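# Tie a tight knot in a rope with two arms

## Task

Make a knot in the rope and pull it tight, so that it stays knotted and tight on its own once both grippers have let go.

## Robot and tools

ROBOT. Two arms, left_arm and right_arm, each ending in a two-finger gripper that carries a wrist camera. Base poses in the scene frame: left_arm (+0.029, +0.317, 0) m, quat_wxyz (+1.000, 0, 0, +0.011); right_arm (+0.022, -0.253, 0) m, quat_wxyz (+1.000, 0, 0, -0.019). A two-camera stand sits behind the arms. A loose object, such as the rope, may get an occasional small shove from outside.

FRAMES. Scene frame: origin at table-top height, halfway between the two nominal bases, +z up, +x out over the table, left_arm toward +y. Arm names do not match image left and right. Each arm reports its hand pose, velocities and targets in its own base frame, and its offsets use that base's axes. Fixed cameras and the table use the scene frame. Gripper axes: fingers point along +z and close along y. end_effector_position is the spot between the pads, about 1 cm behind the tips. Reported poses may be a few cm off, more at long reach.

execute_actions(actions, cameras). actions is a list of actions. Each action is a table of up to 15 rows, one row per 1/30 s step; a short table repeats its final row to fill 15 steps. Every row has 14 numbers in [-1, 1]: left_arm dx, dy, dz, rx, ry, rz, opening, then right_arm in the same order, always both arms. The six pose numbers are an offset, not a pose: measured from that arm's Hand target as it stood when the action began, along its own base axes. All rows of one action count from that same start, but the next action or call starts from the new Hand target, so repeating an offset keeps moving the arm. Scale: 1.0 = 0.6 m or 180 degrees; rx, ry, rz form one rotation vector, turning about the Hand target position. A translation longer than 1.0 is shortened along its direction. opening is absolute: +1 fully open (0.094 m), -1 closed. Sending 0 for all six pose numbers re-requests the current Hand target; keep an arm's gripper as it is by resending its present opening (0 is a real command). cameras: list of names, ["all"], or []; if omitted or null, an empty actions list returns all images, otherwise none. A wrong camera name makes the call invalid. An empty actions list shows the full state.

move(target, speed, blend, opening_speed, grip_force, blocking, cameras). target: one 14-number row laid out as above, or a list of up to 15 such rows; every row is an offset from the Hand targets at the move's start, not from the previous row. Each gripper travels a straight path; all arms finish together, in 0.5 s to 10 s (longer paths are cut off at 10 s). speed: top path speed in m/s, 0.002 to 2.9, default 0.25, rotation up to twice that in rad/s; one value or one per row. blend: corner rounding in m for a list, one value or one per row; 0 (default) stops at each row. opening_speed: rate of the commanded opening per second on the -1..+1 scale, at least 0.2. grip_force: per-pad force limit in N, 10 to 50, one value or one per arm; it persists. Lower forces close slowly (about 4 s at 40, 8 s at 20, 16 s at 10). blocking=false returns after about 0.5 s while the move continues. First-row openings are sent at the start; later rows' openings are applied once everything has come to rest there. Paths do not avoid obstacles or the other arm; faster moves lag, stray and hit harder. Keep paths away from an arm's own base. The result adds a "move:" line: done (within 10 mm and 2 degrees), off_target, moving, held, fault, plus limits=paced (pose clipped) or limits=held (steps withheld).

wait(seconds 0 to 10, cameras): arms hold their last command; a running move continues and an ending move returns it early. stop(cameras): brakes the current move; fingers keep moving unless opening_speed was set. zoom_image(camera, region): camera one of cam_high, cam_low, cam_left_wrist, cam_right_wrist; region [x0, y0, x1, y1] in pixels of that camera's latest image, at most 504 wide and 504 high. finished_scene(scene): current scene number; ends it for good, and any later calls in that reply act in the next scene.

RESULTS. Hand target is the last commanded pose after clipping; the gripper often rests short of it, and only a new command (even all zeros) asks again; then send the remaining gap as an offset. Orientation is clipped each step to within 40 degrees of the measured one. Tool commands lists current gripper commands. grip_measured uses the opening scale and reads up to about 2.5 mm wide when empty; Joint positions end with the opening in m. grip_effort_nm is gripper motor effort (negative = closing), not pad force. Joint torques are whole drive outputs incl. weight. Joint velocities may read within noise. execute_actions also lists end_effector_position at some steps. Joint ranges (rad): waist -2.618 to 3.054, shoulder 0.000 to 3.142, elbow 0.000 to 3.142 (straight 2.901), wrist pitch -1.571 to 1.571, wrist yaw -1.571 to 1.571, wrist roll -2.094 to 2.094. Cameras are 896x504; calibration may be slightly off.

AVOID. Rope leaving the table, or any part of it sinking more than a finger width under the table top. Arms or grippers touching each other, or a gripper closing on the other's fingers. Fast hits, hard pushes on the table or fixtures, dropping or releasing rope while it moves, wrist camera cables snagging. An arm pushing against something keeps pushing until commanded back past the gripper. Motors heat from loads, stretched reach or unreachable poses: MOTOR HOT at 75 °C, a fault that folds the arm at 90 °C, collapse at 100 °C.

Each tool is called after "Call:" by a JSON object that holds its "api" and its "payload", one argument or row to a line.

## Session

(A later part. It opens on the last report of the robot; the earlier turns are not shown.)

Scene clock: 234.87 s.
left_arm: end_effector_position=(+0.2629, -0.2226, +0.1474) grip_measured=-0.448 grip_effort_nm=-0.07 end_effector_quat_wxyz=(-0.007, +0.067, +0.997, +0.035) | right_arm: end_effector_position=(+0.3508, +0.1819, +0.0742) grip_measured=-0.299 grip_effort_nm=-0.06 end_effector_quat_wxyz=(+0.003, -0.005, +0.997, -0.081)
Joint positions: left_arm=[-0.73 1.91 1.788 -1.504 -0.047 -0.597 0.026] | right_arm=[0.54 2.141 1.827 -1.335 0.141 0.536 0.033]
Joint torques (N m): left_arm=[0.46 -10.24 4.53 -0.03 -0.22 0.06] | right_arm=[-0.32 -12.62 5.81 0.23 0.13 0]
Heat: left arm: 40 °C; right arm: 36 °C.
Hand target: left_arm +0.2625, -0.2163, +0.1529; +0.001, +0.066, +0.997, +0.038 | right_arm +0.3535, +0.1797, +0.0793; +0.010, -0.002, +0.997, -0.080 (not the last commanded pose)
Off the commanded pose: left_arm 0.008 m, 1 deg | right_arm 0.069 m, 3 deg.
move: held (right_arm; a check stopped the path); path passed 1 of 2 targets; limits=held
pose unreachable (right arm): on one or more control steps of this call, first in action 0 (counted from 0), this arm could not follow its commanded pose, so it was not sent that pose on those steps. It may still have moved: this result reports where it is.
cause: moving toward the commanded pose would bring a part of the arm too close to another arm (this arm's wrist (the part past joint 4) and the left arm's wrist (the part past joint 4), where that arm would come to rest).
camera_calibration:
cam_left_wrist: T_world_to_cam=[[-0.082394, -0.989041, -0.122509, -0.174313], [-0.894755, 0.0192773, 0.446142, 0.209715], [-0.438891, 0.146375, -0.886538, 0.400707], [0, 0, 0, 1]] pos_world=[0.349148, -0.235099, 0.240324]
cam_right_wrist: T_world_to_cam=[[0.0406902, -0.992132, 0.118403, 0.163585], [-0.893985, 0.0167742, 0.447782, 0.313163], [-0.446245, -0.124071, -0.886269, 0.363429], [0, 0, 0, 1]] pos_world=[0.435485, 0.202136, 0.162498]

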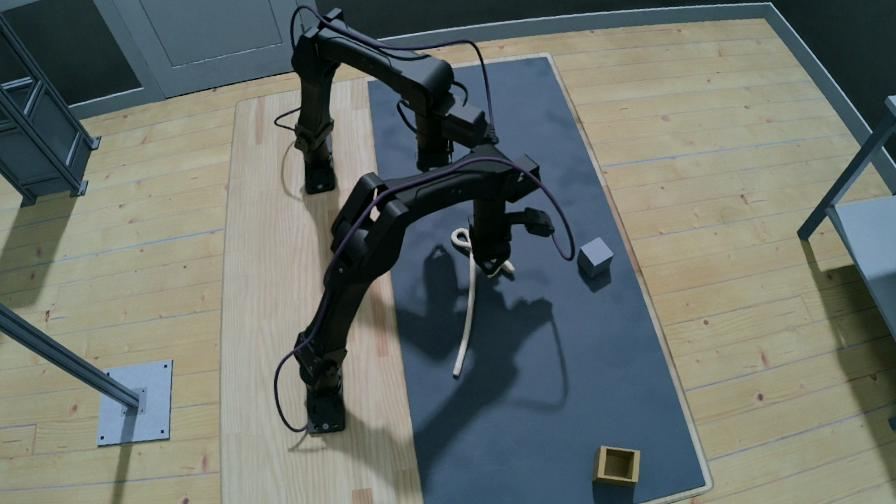

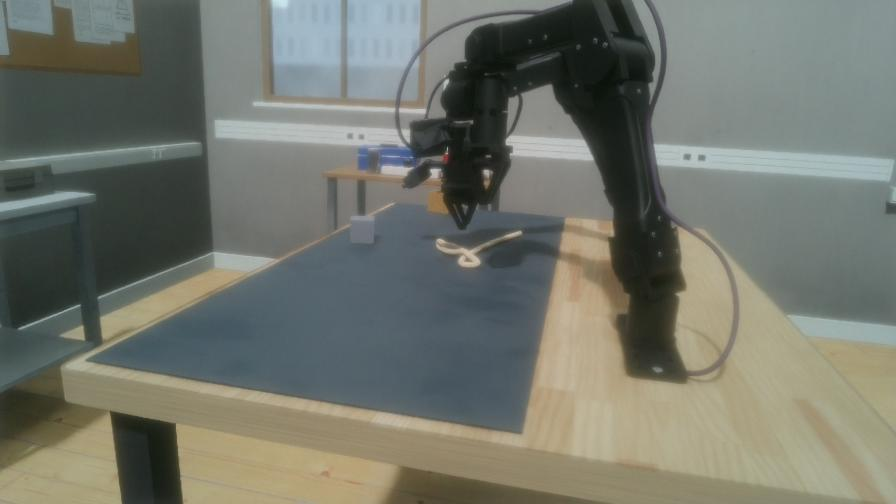

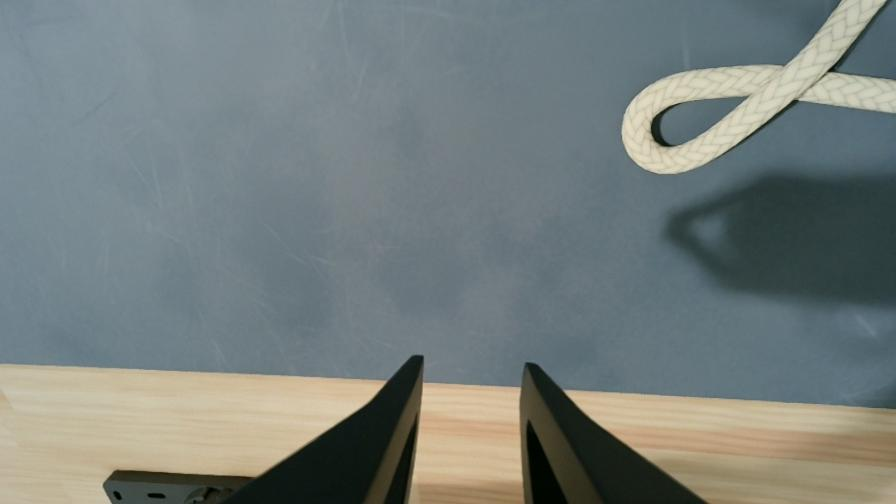

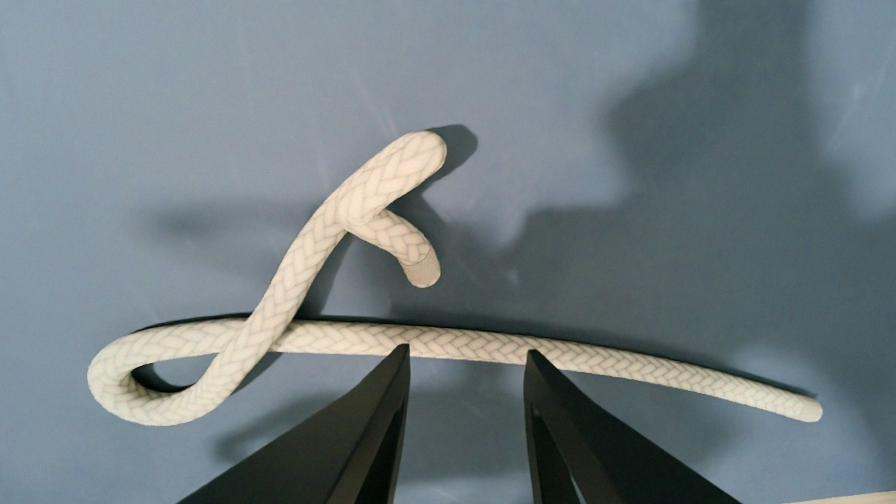

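Call:
{"api": "move", "payload": {
  "target": [
    [-0.05,0.15,0,0,0,0.42,-0.45,-0.066,-0.03,0.05,0,0,-0.42,-0.5],
    [-0.05,0.15,0,0,0,0.42,-0.45,-0.066,0.032,-0.04,0,0,-0.42,-0.5],
    [-0.05,0.15,0,0,0,0.42,-0.45,-0.066,0.032,-0.122,0,0,-0.42,-0.5]
  ],
  "speed": [0.25,0.2,0.06],
  "cameras": ["all"]
}}

Scene clock: 290.47 s.
left_arm: end_effector_position=(+0.2340, -0.1294, +0.1509) grip_measured=-0.448 grip_effort_nm=-0.07 end_effector_quat_wxyz=(-0.028, -0.554, +0.831, +0.035) | right_arm: end_effector_position=(+0.3122, +0.2018, +0.0315) grip_measured=-0.499 grip_effort_nm=-0.03 end_effector_quat_wxyz=(-0.044, +0.603, +0.794, -0.060)
Joint positions: left_arm=[-0.497 1.639 1.472 -1.491 0.018 -1.672 0.026] | right_arm=[0.552 2.143 1.657 -1.228 -0.039 1.849 0.024]
Joint torques (N m): left_arm=[0.31 -7.54 4.42 0.05 -0.06 -0.1] | right_arm=[-0.32 -7.75 1.76 0.77 0.08 0.13]
Heat: left arm: 41 °C; right arm: 38 °C.
Hand target: left_arm +0.2324, -0.1263, +0.1529; -0.023, -0.559, +0.828, +0.031 | right_arm +0.3138, +0.1989, +0.0061; -0.041, +0.609, +0.789, -0.070
Off the commanded pose: left_arm 0.004 m, 1 deg | right_arm 0.026 m, 2 deg.
move: off_target (right_arm)
camera_calibration:
cam_left_wrist: T_world_to_cam=[[0.932083, -0.333563, -0.141272, -0.233781], [-0.244219, -0.866668, 0.435022, -0.0846262], [-0.267543, -0.370975, -0.889268, 0.270824], [0, 0, 0, 1]] pos_world=[0.269693, -0.0508545, 0.244623]
cam_right_wrist: T_world_to_cam=[[-0.949231, -0.296421, 0.105329, 0.359159], [-0.220343, 0.865471, 0.449898, -0.0842864], [-0.224519, 0.403849, -0.886847, 0.135109], [0, 0, 0, 1]] pos_world=[0.352687, 0.124846, 0.119911]

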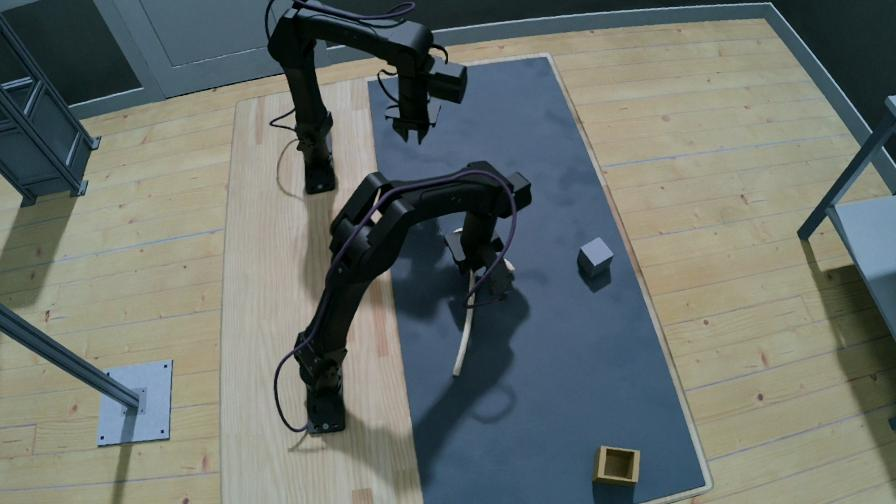

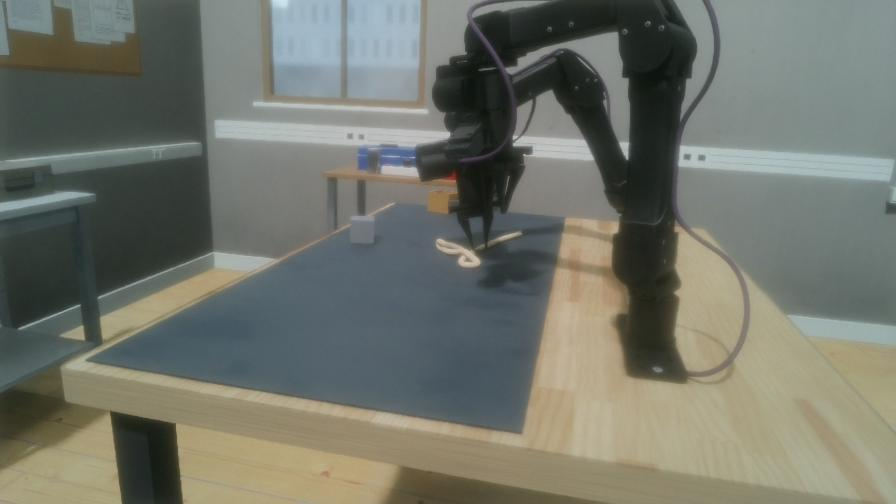

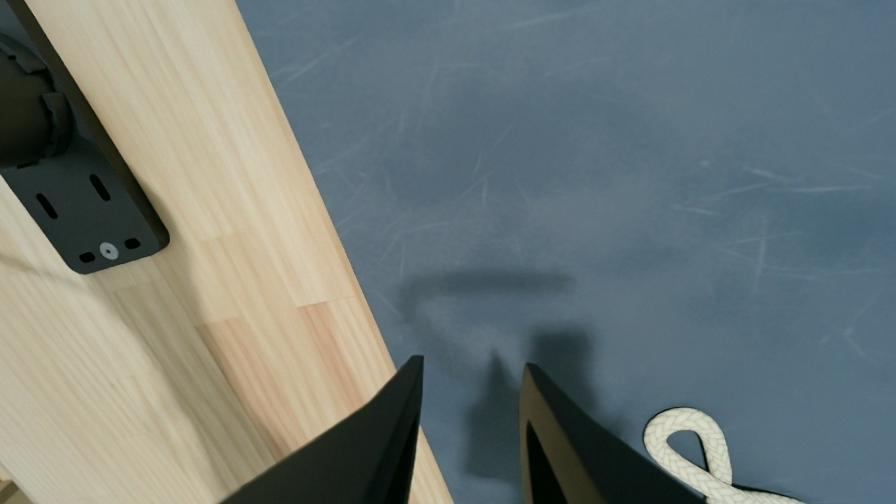

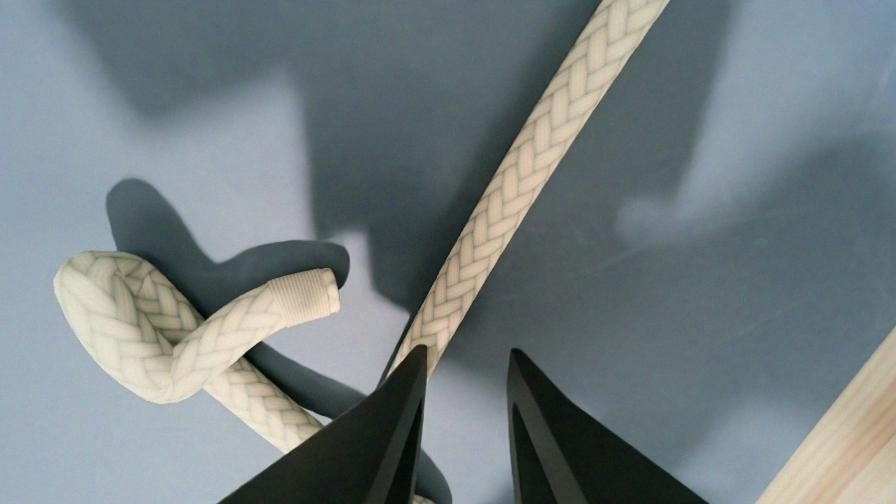

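Call:
{"api": "move", "payload": {
  "target": [
    [0,0,0,0,0,0,-0.45,0,0,0.06,0,0,0,-0.5],
    [0,0,0,0,0,0,-0.45,0.02,0.006,0.06,0,0,0,-0.5],
    [0,0,0,0,0,0,-0.45,0.02,0.006,0.0,0,0,0,-0.5]
  ],
  "speed": [0.1,0.1,0.06],
  "cameras": ["cam_right_wrist"]
}}

Scene clock: 304.17 s.
left_arm: end_effector_position=(+0.2340, -0.1294, +0.1509) grip_measured=-0.448 grip_effort_nm=-0.06 end_effector_quat_wxyz=(-0.028, -0.554, +0.831, +0.035) | right_arm: end_effector_position=(+0.3243, +0.2067, +0.0219) grip_measured=-0.499 grip_effort_nm=-0.04 end_effector_quat_wxyz=(-0.045, +0.606, +0.792, -0.061)
Joint positions: left_arm=[-0.497 1.639 1.472 -1.491 0.018 -1.672 0.026] | right_arm=[0.547 2.205 1.718 -1.229 -0.039 1.849 0.024]
Joint torques (N m): left_arm=[0.42 -7.58 4.34 0.02 -0.07 -0.1] | right_arm=[-0.53 -9.4 3.36 0.46 0.06 0.05]
Heat: left arm: 40 °C; right arm: 38 °C.
Hand target: left_arm +0.2324, -0.1263, +0.1529; -0.023, -0.559, +0.828, +0.031 | right_arm +0.3258, +0.2026, +0.0061; -0.041, +0.609, +0.789, -0.070
Off the commanded pose: left_arm 0.004 m, 1 deg | right_arm 0.016 m, 1 deg.
move: off_target (right_arm)
camera_calibration:
cam_right_wrist: T_world_to_cam=[[-0.950705, -0.290824, 0.107622, 0.372363], [-0.214346, 0.867099, 0.44966, -0.0838411], [-0.224091, 0.404426, -0.886692, 0.12697], [0, 0, 0, 1]] pos_world=[0.364489, 0.129641, 0.110209]
Images, in order (width x height): cam_right_wrist 896x504.

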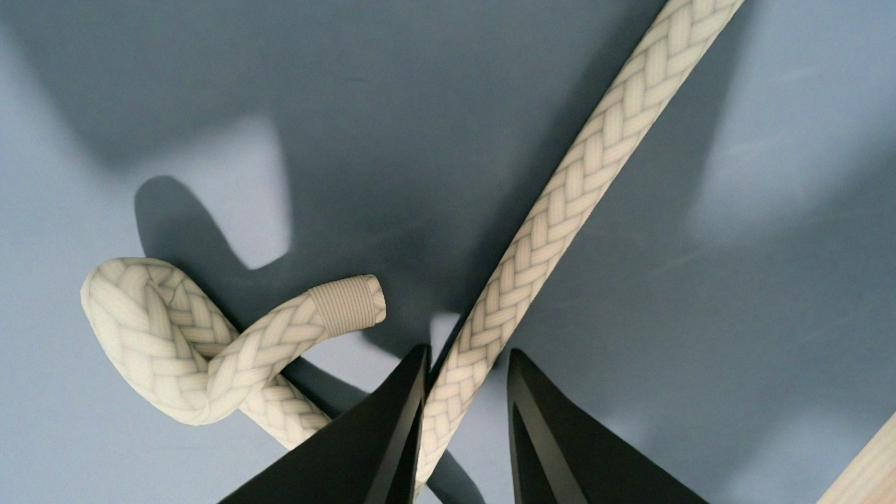

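Call:
{"api": "move", "payload": {
  "target": [
    [0,0,0,0,0,0,-0.45,0.003,-0.006,-0.022,0,0,0,-0.5],
    [0,0,0,0,0,0,-0.45,0.003,-0.006,-0.022,0,0,0,-0.95]
  ],
  "speed": 0.06,
  "opening_speed": 0.8,
  "cameras": ["cam_right_wrist"]
}}

Scene clock: 321.70 s.
left_arm: end_effector_position=(+0.2340, -0.1294, +0.1509) grip_measured=-0.448 grip_effort_nm=-0.07 end_effector_quat_wxyz=(-0.028, -0.554, +0.831, +0.035) | right_arm: end_effector_position=(+0.3274, +0.2073, +0.0197) grip_measured=-0.814 grip_effort_nm=-0.99 end_effector_quat_wxyz=(-0.048, +0.607, +0.792, -0.050)
Joint positions: left_arm=[-0.497 1.639 1.472 -1.491 0.018 -1.672 0.026] | right_arm=[0.537 2.201 1.704 -1.202 -0.052 1.842 0.009]
Joint torques (N m): left_arm=[0.28 -7.57 4.45 0.04 -0.08 -0.1] | right_arm=[-0.51 -7.91 1.77 0.65 0.24 0.03]
Motor temperatures (°C): left_arm=[29 39 33 30 31 28 32] | right_arm=[30 39 34 34 28 30 28]
Heat: left arm: 39 °C; right arm: 39 °C.
Hand target: left_arm +0.2324, -0.1263, +0.1529; -0.023, -0.559, +0.828, +0.031 | right_arm +0.3276, +0.1990, -0.0071; -0.041, +0.609, +0.789, -0.070
Off the commanded pose: left_arm 0.004 m, 1 deg | right_arm 0.028 m, 2 deg.
move: off_target (right_arm); target 2's new opening was sent with right_arm's hand 0.028 m and 2 deg from that target
camera_calibration:
cam_right_wrist: T_world_to_cam=[[-0.952724, -0.288976, 0.0938619, 0.376289], [-0.21438, 0.858252, 0.466309, -0.081175], [-0.215309, 0.424142, -0.879628, 0.118457], [0, 0, 0, 1]] pos_world=[0.366602, 0.128164, 0.106731]
Images, in order (width x height): cam_right_wrist 896x504.

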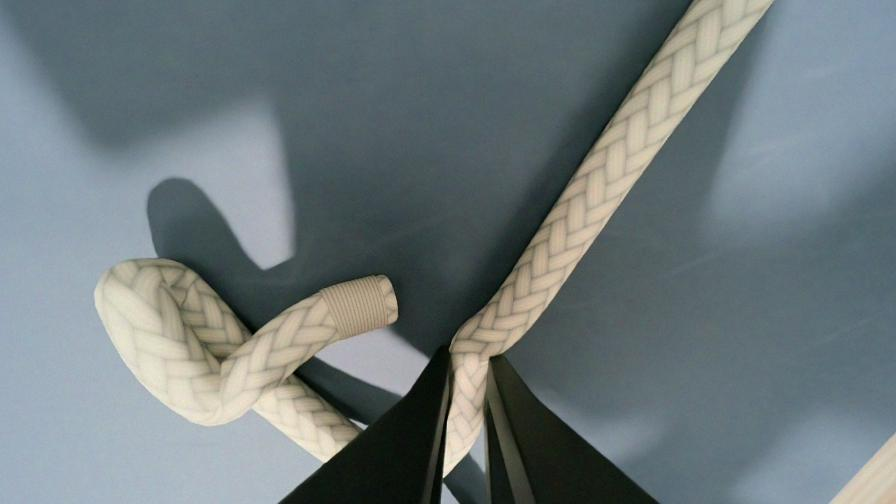

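Call:
{"api": "move", "payload": {
  "target": [
    [0,0,0,0,0,0,-0.45,0,0,0.02,0,0,0,-0.4],
    [0,0,0,0,0,0,-0.45,0,0,0.15,0,0,0,-0.1],
    [0,0,0,0,0,0,-0.45,0.1,0.0,0.15,0,0,0.22,-0.1]
  ],
  "speed": [0.06,0.1,0.15],
  "cameras": ["cam_right_wrist"]
}}

Scene clock: 364.47 s.
left_arm: end_effector_position=(+0.2340, -0.1294, +0.1509) grip_measured=-0.448 grip_effort_nm=-0.07 end_effector_quat_wxyz=(-0.028, -0.554, +0.831, +0.035) | right_arm: end_effector_position=(+0.3848, +0.2038, +0.0851) grip_measured=-0.101 grip_effort_nm=0.08 end_effector_quat_wxyz=(-0.007, +0.304, +0.951, -0.057)
Joint positions: left_arm=[-0.497 1.639 1.472 -1.491 0.018 -1.672 0.026] | right_arm=[0.512 2.366 2.248 -1.546 0.067 1.134 0.042]
Joint torques (N m): left_arm=[0.21 -7.58 4.44 0.06 -0.04 -0.1] | right_arm=[-0.51 -11.41 7.87 0.02 0.21 0.01]
Heat: left arm: 38 °C; right arm: 39 °C.
Hand target: left_arm +0.2324, -0.1263, +0.1529; -0.023, -0.559, +0.828, +0.031 | right_arm +0.3876, +0.1988, +0.0829; -0.015, +0.306, +0.948, -0.079
Off the commanded pose: left_arm 0.004 m, 1 deg | right_arm 0.006 m, 3 deg.
joint sent to its limit (right arm) — joint 4 (wrist pitch), lower limit. The joint targets still meet the commanded pose.
move: off_target (right_arm); target 2's new opening was sent with right_arm's hand 0.013 m and 1 deg from that target
camera_calibration:
cam_right_wrist: T_world_to_cam=[[-0.553435, -0.829919, 0.0703105, 0.382362], [-0.732201, 0.525027, 0.433853, 0.173631], [-0.396978, 0.188628, -0.898236, 0.309442], [0, 0, 0, 1]] pos_world=[0.461586, 0.167799, 0.175737]
Images, in order (width x height): cam_right_wrist 896x504.

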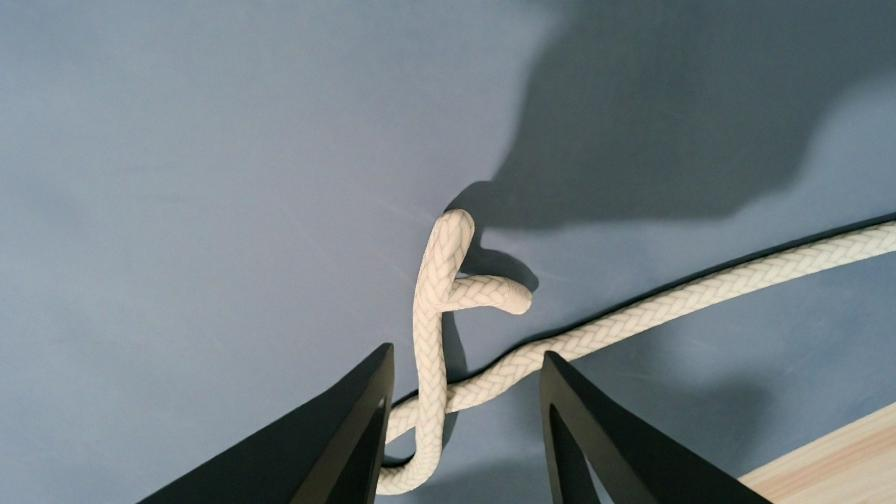

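Call:
{"api": "move", "payload": {
  "target": [
    [0,0,0,0,0,0,-0.45,0.018,-0.011,-0.05,0,0,0,-0.1],
    [0,0,0,0,0,0,-0.45,0.018,-0.011,-0.115,0,0,0,-0.1],
    [0,0,0,0,0,0,-0.45,0.018,-0.011,-0.115,0,0,0,-0.95]
  ],
  "speed": [0.1,0.06,0.06],
  "opening_speed": 0.8,
  "cameras": ["cam_right_wrist","cam_left_wrist"]
}}

Scene clock: 380.67 s.
left_arm: end_effector_position=(+0.2340, -0.1294, +0.1509) grip_measured=-0.448 grip_effort_nm=-0.07 end_effector_quat_wxyz=(-0.028, -0.554, +0.831, +0.035) | right_arm: end_effector_position=(+0.3987, +0.1970, +0.0256) grip_measured=-0.791 grip_effort_nm=-1.00 end_effector_quat_wxyz=(-0.014, +0.305, +0.950, -0.066)
Joint positions: left_arm=[-0.497 1.639 1.472 -1.491 0.018 -1.672 0.026] | right_arm=[0.486 2.438 2.137 -1.383 0.072 1.111 0.01]
Joint torques (N m): left_arm=[0.25 -7.43 4.51 0.03 -0.09 -0.11] | right_arm=[-0.17 -11.9 4.48 0.32 0.2 0.02]
Heat: left arm: 38 °C; right arm: 39 °C.
Hand target: left_arm +0.2324, -0.1263, +0.1529; -0.023, -0.559, +0.828, +0.031 | right_arm +0.3984, +0.1924, +0.0140; -0.015, +0.306, +0.949, -0.079
Off the commanded pose: left_arm 0.004 m, 1 deg | right_arm 0.013 m, 2 deg.
move: off_target (right_arm); target 3's new opening was sent with right_arm's hand 0.013 m and 1 deg from that target
camera_calibration:
cam_left_wrist: T_world_to_cam=[[0.932083, -0.333563, -0.141272, -0.233781], [-0.244219, -0.866668, 0.435022, -0.0846262], [-0.267543, -0.370975, -0.889268, 0.270824], [0, 0, 0, 1]] pos_world=[0.269693, -0.0508545, 0.244623]
cam_right_wrist: T_world_to_cam=[[-0.554213, -0.827373, 0.0911184, 0.387806], [-0.723106, 0.532785, 0.439611, 0.207872], [-0.412269, 0.17775, -0.893554, 0.27076], [0, 0, 0, 1]] pos_world=[0.476867, 0.161981, 0.11522]
Images, in order (width x height): cam_left_wrist 896x504, cam_right_wrist 896x504.

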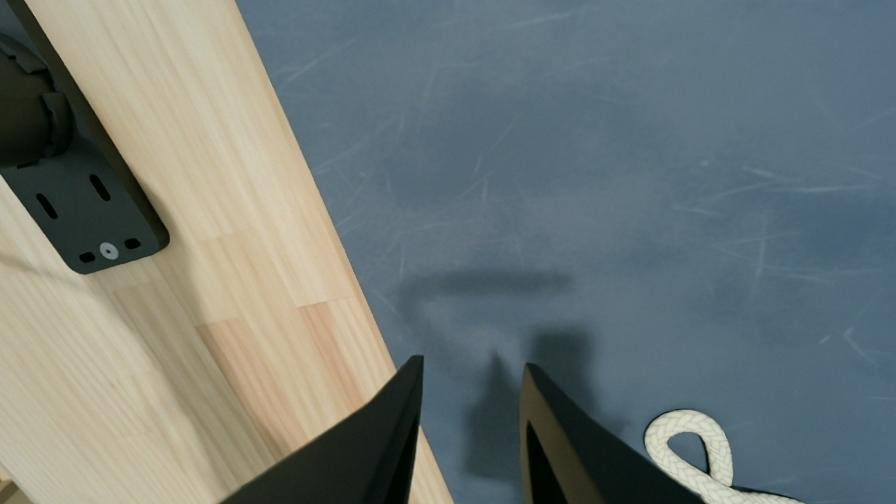

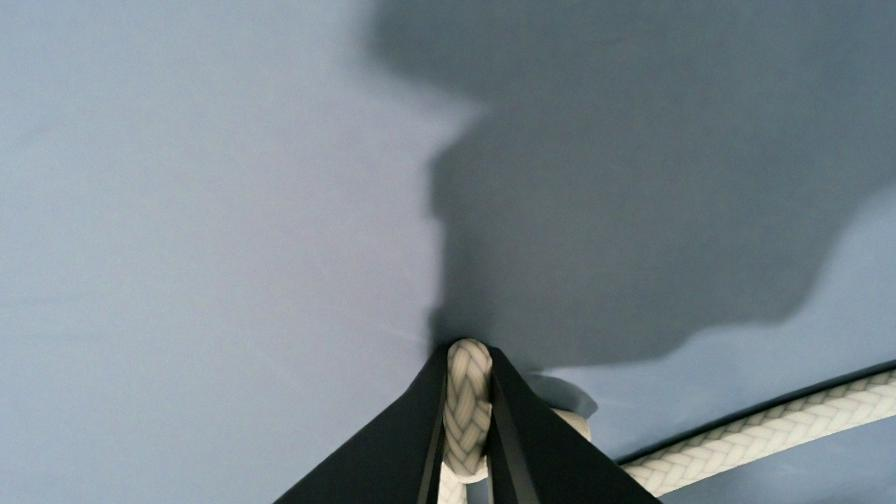

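Call:
{"api": "move", "payload": {
  "target": [
    [0.13,-0.31,-0.13,0,0,0,-0.5,0,0,0,0,0,0,-0.95],
    [0.13,-0.31,-0.251,0,0,0,-0.5,0,0,0,0,0,0,-0.95]
  ],
  "speed": [0.15,0.05],
  "cameras": ["cam_left_wrist","cam_high","cam_low"]
}}

Scene clock: 401.63 s.
left_arm: end_effector_position=(+0.2818, -0.2503, +0.1015) grip_measured=-0.498 grip_effort_nm=-0.07 end_effector_quat_wxyz=(-0.027, -0.549, +0.835, +0.024) | right_arm: end_effector_position=(+0.3987, +0.1970, +0.0256) grip_measured=-0.791 grip_effort_nm=-1.02 end_effector_quat_wxyz=(-0.014, +0.305, +0.950, -0.066)
Joint positions: left_arm=[-0.711 2.043 1.793 -1.382 0.038 -1.874 0.024] | right_arm=[0.486 2.438 2.137 -1.383 0.072 1.111 0.01]
Joint torques (N m): left_arm=[0.39 -9.96 4.92 -0.08 -0.04 0.04] | right_arm=[-0.21 -11.88 4.49 0.32 0.19 0.01]
Heat: left arm: 38 °C; right arm: 40 °C.
Hand target: left_arm +0.2802, -0.2450, +0.1034; -0.026, -0.551, +0.833, +0.029 (not the last commanded pose) | right_arm +0.3984, +0.1924, +0.0140; -0.015, +0.306, +0.949, -0.079
Off the commanded pose: left_arm 0.120 m, 2 deg | right_arm 0.012 m, 2 deg.
move: held (left_arm; a check stopped the path), off_target (right_arm); path passed 0 of 2 targets; limits=held
pose unreachable (left arm): on one or more control steps of this call, first in action 0 (counted from 0), this arm could not follow its commanded pose, so it was not sent that pose on those steps. It may still have moved: this result reports where it is.
cause: moving toward the commanded pose would bring a part of the arm too close to another arm (this arm's wrist (the part past joint 4) and the right arm's wrist (the part past joint 4), 14 mm apart when this arm was first held).
camera_calibration:
cam_left_wrist: T_world_to_cam=[[0.930425, -0.345516, -0.122178, -0.330096], [-0.259624, -0.856724, 0.445666, -0.150527], [-0.258658, -0.382939, -0.886822, 0.189069], [0, 0, 0, 1]] pos_world=[0.316954, -0.170611, 0.194425]
Images, in order (width x height): cam_high 896x504, cam_low 896x504, cam_left_wrist 896x504.

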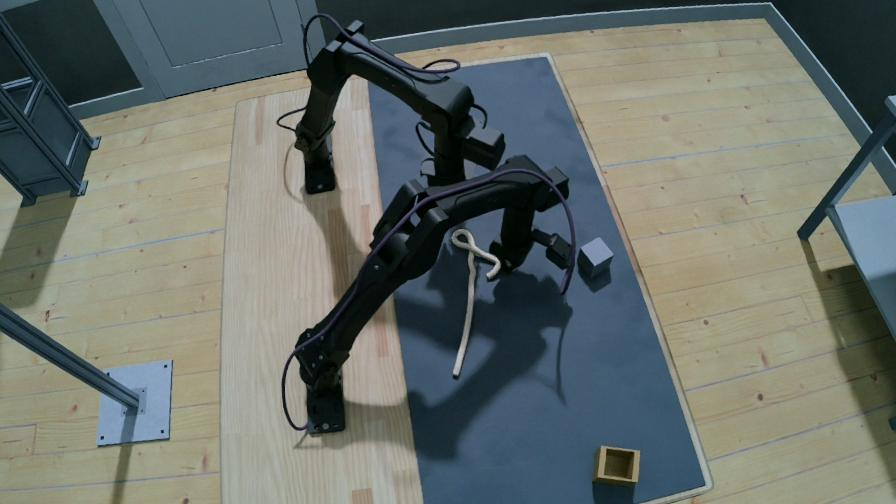

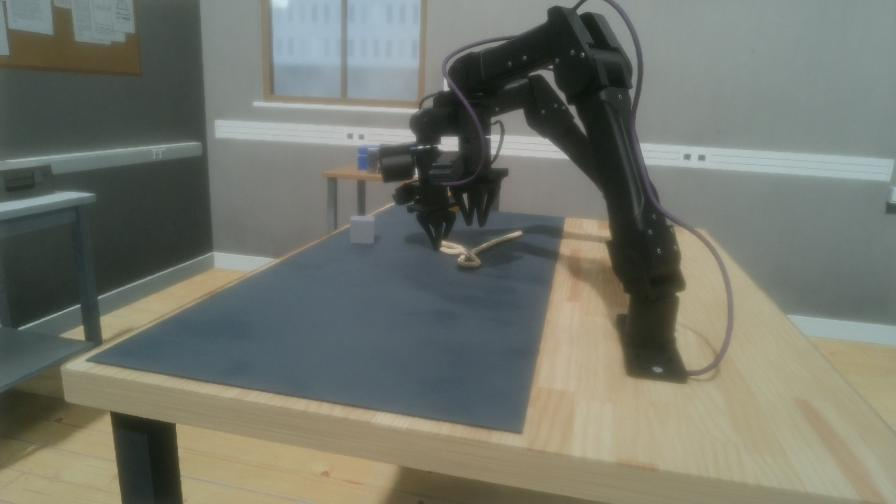

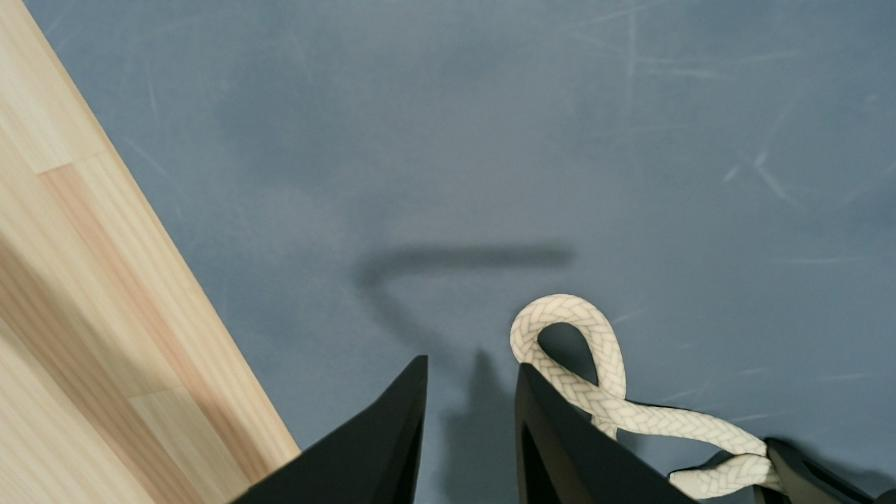

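Call:
{"api": "move", "payload": {
  "target": [
    [0,0,0.02,-0.11,0,0,-0.5,0,0,0,0.12,0,0,-0.95]
  ],
  "speed": 0.1
}}

Call:
{"api": "move", "payload": {
  "target": [
    [0.053,-0.11,-0.06,0,0,0,-0.5,0,0,0,0,0,0,-0.95]
  ],
  "speed": 0.12,
  "cameras": ["cam_left_wrist","cam_high","cam_low"]
}}

Scene clock: 426.87 s.
left_arm: end_effector_position=(+0.2816, -0.2477, +0.1101) grip_measured=-0.498 grip_effort_nm=-0.07 end_effector_quat_wxyz=(-0.123, -0.539, +0.826, -0.107) | right_arm: end_effector_position=(+0.3991, +0.1955, +0.0236) grip_measured=-0.791 grip_effort_nm=-1.02 end_effector_quat_wxyz=(-0.075, +0.299, +0.945, +0.106)
Joint positions: left_arm=[-0.575 1.862 1.539 -1.148 0.313 -1.748 0.024] | right_arm=[0.348 2.282 1.84 -1.118 -0.261 0.962 0.01]
Joint torques (N m): left_arm=[0.23 -10.04 4.77 0.37 0.19 0.07] | right_arm=[-0.12 -12.23 3.29 0.7 -0.03 -0.07]
Heat: left arm: 41 °C; right arm: 41 °C.
Hand target: left_arm +0.2802, -0.2450, +0.1155; -0.120, -0.539, +0.826, -0.115 | right_arm +0.3985, +0.1923, +0.0140; -0.072, +0.298, +0.947, +0.100
Off the commanded pose: left_arm 0.006 m, 1 deg | right_arm 0.010 m, 1 deg.
move: done

Scene clock: 428.10 s.
left_arm: end_effector_position=(+0.3080, -0.3092, +0.0820) grip_measured=-0.498 grip_effort_nm=-0.07 end_effector_quat_wxyz=(-0.125, -0.535, +0.827, -0.118) | right_arm: end_effector_position=(+0.3992, +0.1955, +0.0236) grip_measured=-0.791 grip_effort_nm=-1.02 end_effector_quat_wxyz=(-0.075, +0.299, +0.945, +0.107)
Joint positions: left_arm=[-0.662 2.074 1.72 -1.071 0.313 -1.834 0.024] | right_arm=[0.348 2.282 1.84 -1.118 -0.261 0.962 0.01]
Joint torques (N m): left_arm=[-0.14 -8.59 7.38 0.37 0.07 -0.11] | right_arm=[-0.17 -12.26 3.3 0.69 -0.02 -0.06]
Heat: left arm: 40 °C; right arm: 41 °C.
Hand target: left_arm +0.3120, -0.3111, +0.0795; -0.120, -0.538, +0.826, -0.115 | right_arm +0.3986, +0.1923, +0.0140; -0.072, +0.298, +0.947, +0.100
Off the commanded pose: left_arm 0.005 m, 1 deg | right_arm 0.010 m, 1 deg.
move: done
camera_calibration:
cam_left_wrist: T_world_to_cam=[[0.928604, -0.371036, -0.00525151, -0.394153], [-0.257132, -0.653606, 0.711817, -0.145259], [-0.267542, -0.659645, -0.702346, 0.0580148], [0, 0, 0, 1]] pos_world=[0.344183, -0.202918, 0.142074]
Images, in order (width x height): cam_high 896x504, cam_low 896x504, cam_left_wrist 896x504.

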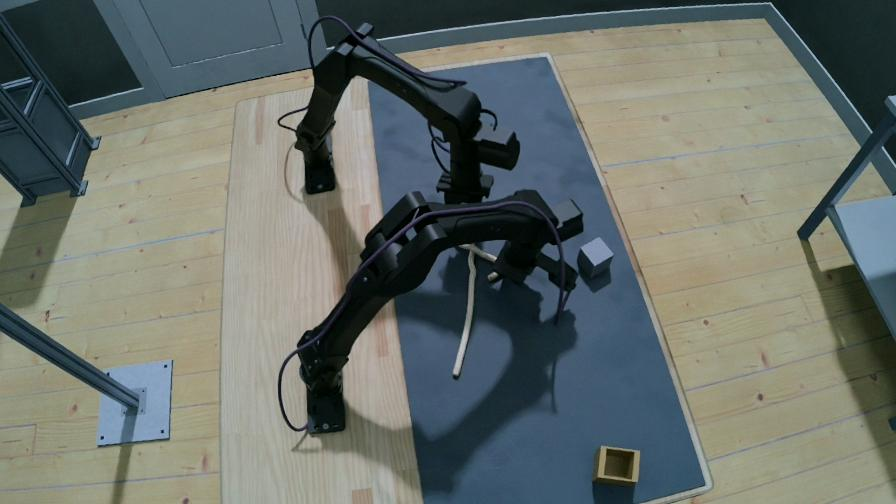

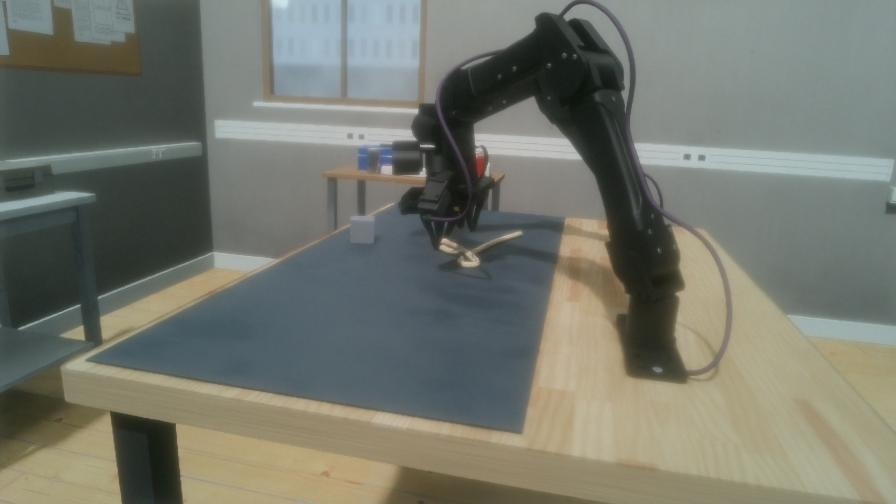

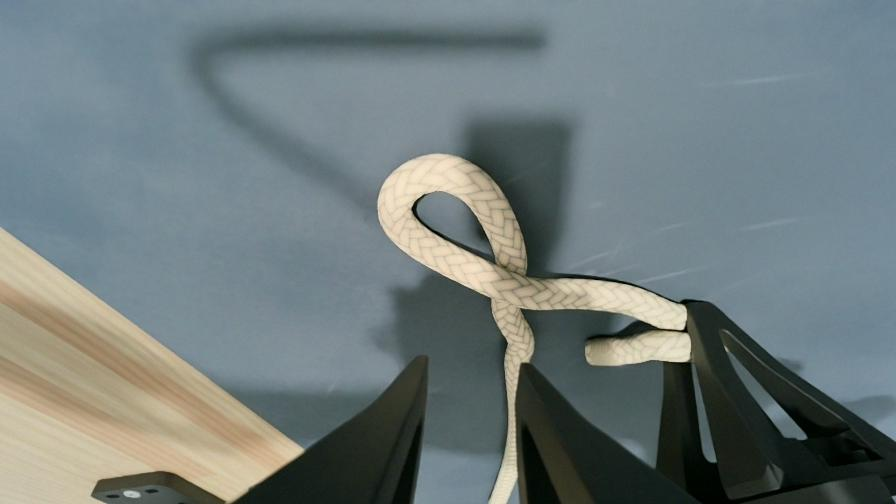

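Call:
{"api": "move", "payload": {
  "target": [
    [0.012,-0.006,-0.07,0,0,0,-0.5,0,0,0,0,0,0,-0.95],
    [0.012,-0.006,-0.125,0,0,0,-0.5,0,0,0,0,0,0,-0.95]
  ],
  "speed": [0.1,0.05],
  "cameras": ["cam_left_wrist"]
}}

Scene clock: 438.57 s.
left_arm: end_effector_position=(+0.3194, -0.3182, +0.0179) grip_measured=-0.498 grip_effort_nm=-0.07 end_effector_quat_wxyz=(-0.122, -0.534, +0.827, -0.126) | right_arm: end_effector_position=(+0.3992, +0.1955, +0.0236) grip_measured=-0.791 grip_effort_nm=-1.02 end_effector_quat_wxyz=(-0.075, +0.299, +0.945, +0.107)
Joint positions: left_arm=[-0.662 2.171 1.608 -0.844 0.314 -1.834 0.024] | right_arm=[0.348 2.282 1.84 -1.118 -0.261 0.962 0.01]
Joint torques (N m): left_arm=[0.05 -8.75 4.68 0.55 0.06 -0.06] | right_arm=[-0.16 -12.33 3.3 0.68 -0.02 -0.05]
Heat: left arm: 39 °C; right arm: 41 °C.
Hand target: left_arm +0.3191, -0.3146, +0.0044; -0.120, -0.538, +0.826, -0.115 | right_arm +0.3986, +0.1923, +0.0140; -0.072, +0.298, +0.947, +0.100
Off the commanded pose: left_arm 0.014 m, 1 deg | right_arm 0.010 m, 1 deg.
move: off_target (left_arm)
camera_calibration:
cam_left_wrist: T_world_to_cam=[[0.928656, -0.37078, 0.0109476, -0.408589], [-0.266266, -0.645762, 0.715607, -0.0972126], [-0.258263, -0.667468, -0.698417, 0.00462112], [0, 0, 0, 1]] pos_world=[0.354747, -0.211188, 0.0772666]
Images, in order (width x height): cam_left_wrist 896x504.

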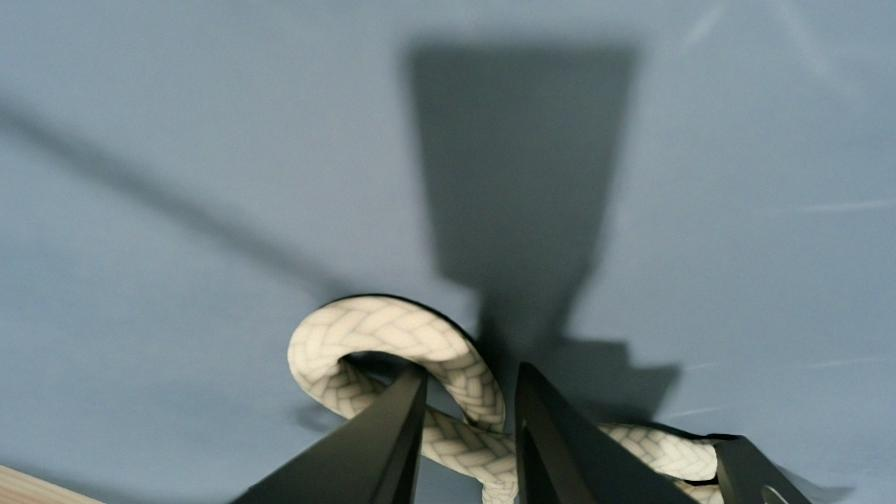

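Call:
{"api": "move", "payload": {
  "target": [
    [-0.003,0.012,-0.022,0,0,0,-0.5,0,0,0,0,0,0,-0.95],
    [-0.003,0.012,-0.022,0,0,0,-0.95,0,0,0,0,0,0,-0.95]
  ],
  "speed": 0.05,
  "opening_speed": 0.8,
  "cameras": ["cam_left_wrist"]
}}

Scene clock: 448.03 s.
left_arm: end_effector_position=(+0.3129, -0.3183, +0.0124) grip_measured=-0.799 grip_effort_nm=-0.98 end_effector_quat_wxyz=(-0.144, -0.534, +0.823, -0.131) | right_arm: end_effector_position=(+0.3992, +0.1955, +0.0236) grip_measured=-0.791 grip_effort_nm=-1.02 end_effector_quat_wxyz=(-0.075, +0.299, +0.945, +0.107)
Joint positions: left_arm=[-0.654 2.167 1.569 -0.814 0.359 -1.834 0.009] | right_arm=[0.348 2.282 1.84 -1.118 -0.261 0.962 0.01]
Joint torques (N m): left_arm=[0.47 -8.51 3.45 0.79 -0.41 0.14] | right_arm=[-0.17 -12.3 3.32 0.71 -0.02 -0.05]
Heat: left arm: 39 °C; right arm: 40 °C.
Hand target: left_arm +0.3174, -0.3074, -0.0088; -0.120, -0.539, +0.826, -0.115 | right_arm +0.3986, +0.1923, +0.0140; -0.072, +0.298, +0.947, +0.100
Off the commanded pose: left_arm 0.024 m, 3 deg | right_arm 0.010 m, 1 deg.
move: off_target (left_arm); target 2's new opening was sent with left_arm's hand 0.024 m and 3 deg from that target
camera_calibration:
cam_left_wrist: T_world_to_cam=[[0.929034, -0.369938, -0.00637772, -0.402227], [-0.242735, -0.622413, 0.744098, -0.0953703], [-0.27924, -0.689745, -0.66804, -0.00180369], [0, 0, 0, 1]] pos_world=[0.350029, -0.209403, 0.0671947]
Images, in order (width x height): cam_left_wrist 896x504.

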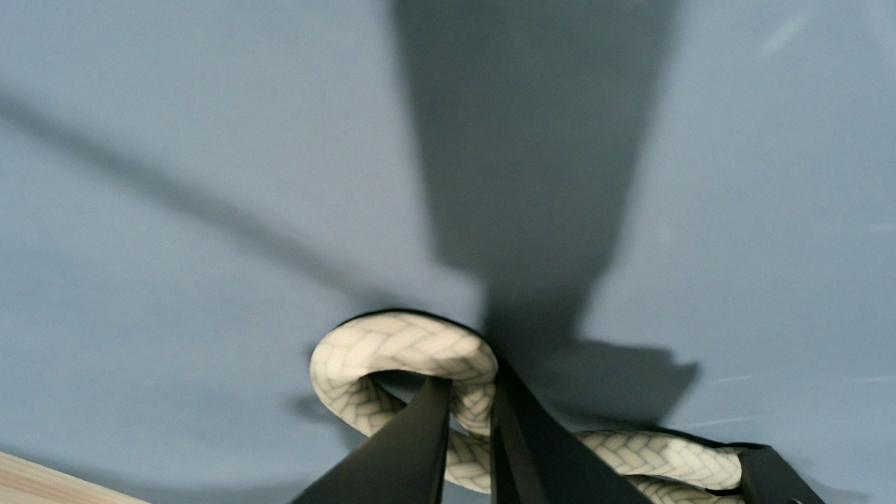

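Call:
{"api": "move", "payload": {
  "target": [
    [0.0,-0.01,0.045,0,0,0,-0.95,0,0,0,0,0,0,-0.95],
    [0.02,0.13,0.04,0,0,0,-0.95,0,0,0,0,0,0,-0.95]
  ],
  "speed": 0.1,
  "cameras": ["cam_left_wrist","cam_high","cam_low"]
}}

Scene clock: 456.87 s.
left_arm: end_effector_position=(+0.3352, -0.2521, +0.0188) grip_measured=-0.804 grip_effort_nm=-1.02 end_effector_quat_wxyz=(-0.136, -0.528, +0.825, -0.148) | right_arm: end_effector_position=(+0.3991, +0.1958, +0.0236) grip_measured=-0.791 grip_effort_nm=-1.02 end_effector_quat_wxyz=(-0.075, +0.299, +0.945, +0.107)
Joint positions: left_arm=[-0.485 2.084 1.46 -0.817 0.384 -1.649 0.009] | right_arm=[0.348 2.282 1.84 -1.118 -0.263 0.962 0.01]
Joint torques (N m): left_arm=[1.24 -11.22 3.69 -0.08 -0.48 0.22] | right_arm=[-0.14 -12.33 3.29 0.69 0.01 -0.05]
Heat: left arm: 40 °C; right arm: 40 °C.
Hand target: left_arm +0.3293, -0.2295, +0.0152; -0.120, -0.538, +0.826, -0.114 | right_arm +0.3985, +0.1923, +0.0140; -0.072, +0.298, +0.947, +0.100
Off the commanded pose: left_arm 0.024 m, 4 deg | right_arm 0.010 m, 1 deg.
move: off_target (left_arm)
camera_calibration:
cam_left_wrist: T_world_to_cam=[[0.926515, -0.374916, 0.0317513, -0.399458], [-0.270557, -0.605211, 0.748678, -0.0400285], [-0.261475, -0.702252, -0.662173, 0.0450505], [0, 0, 0, 1]] pos_world=[0.371054, -0.142352, 0.072483]
Images, in order (width x height): cam_high 896x504, cam_low 896x504, cam_left_wrist 896x504.

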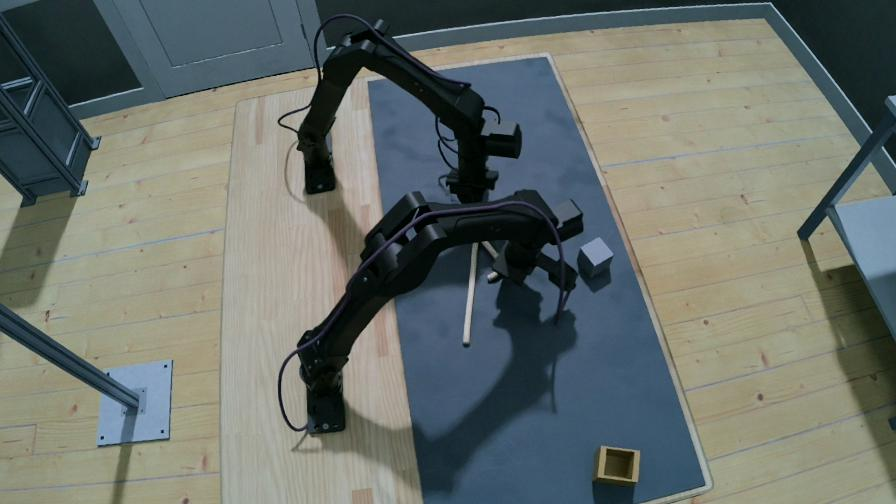

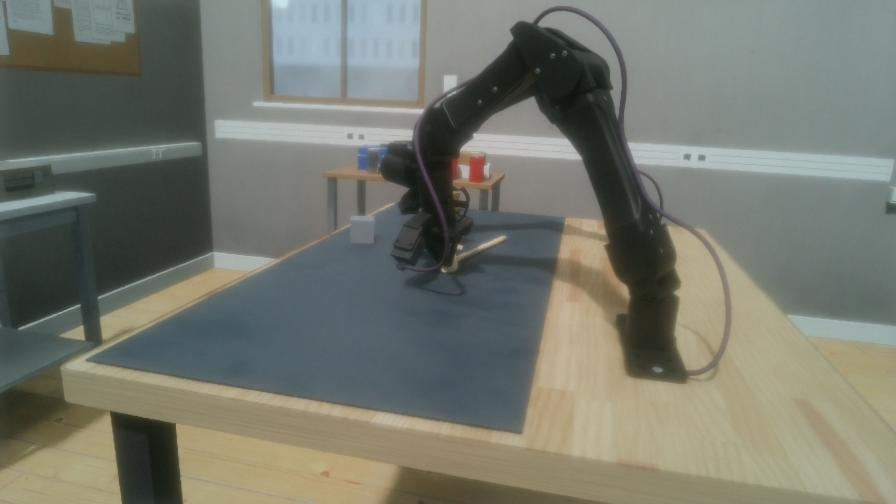

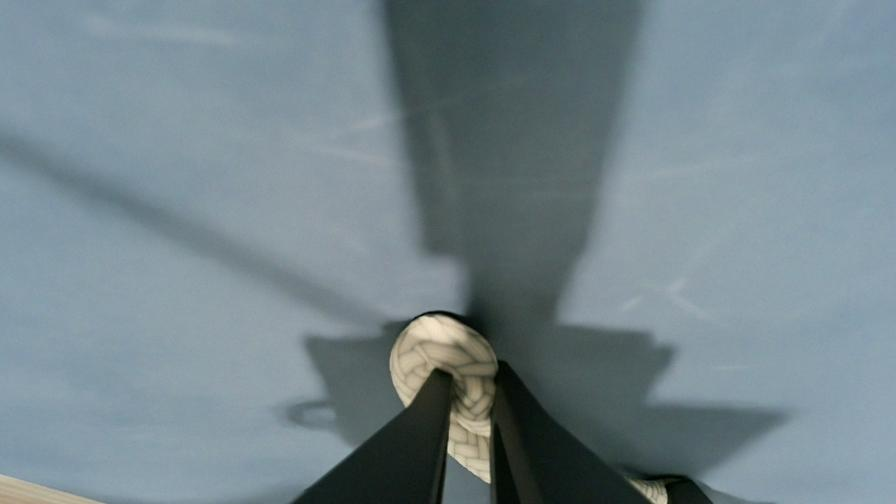

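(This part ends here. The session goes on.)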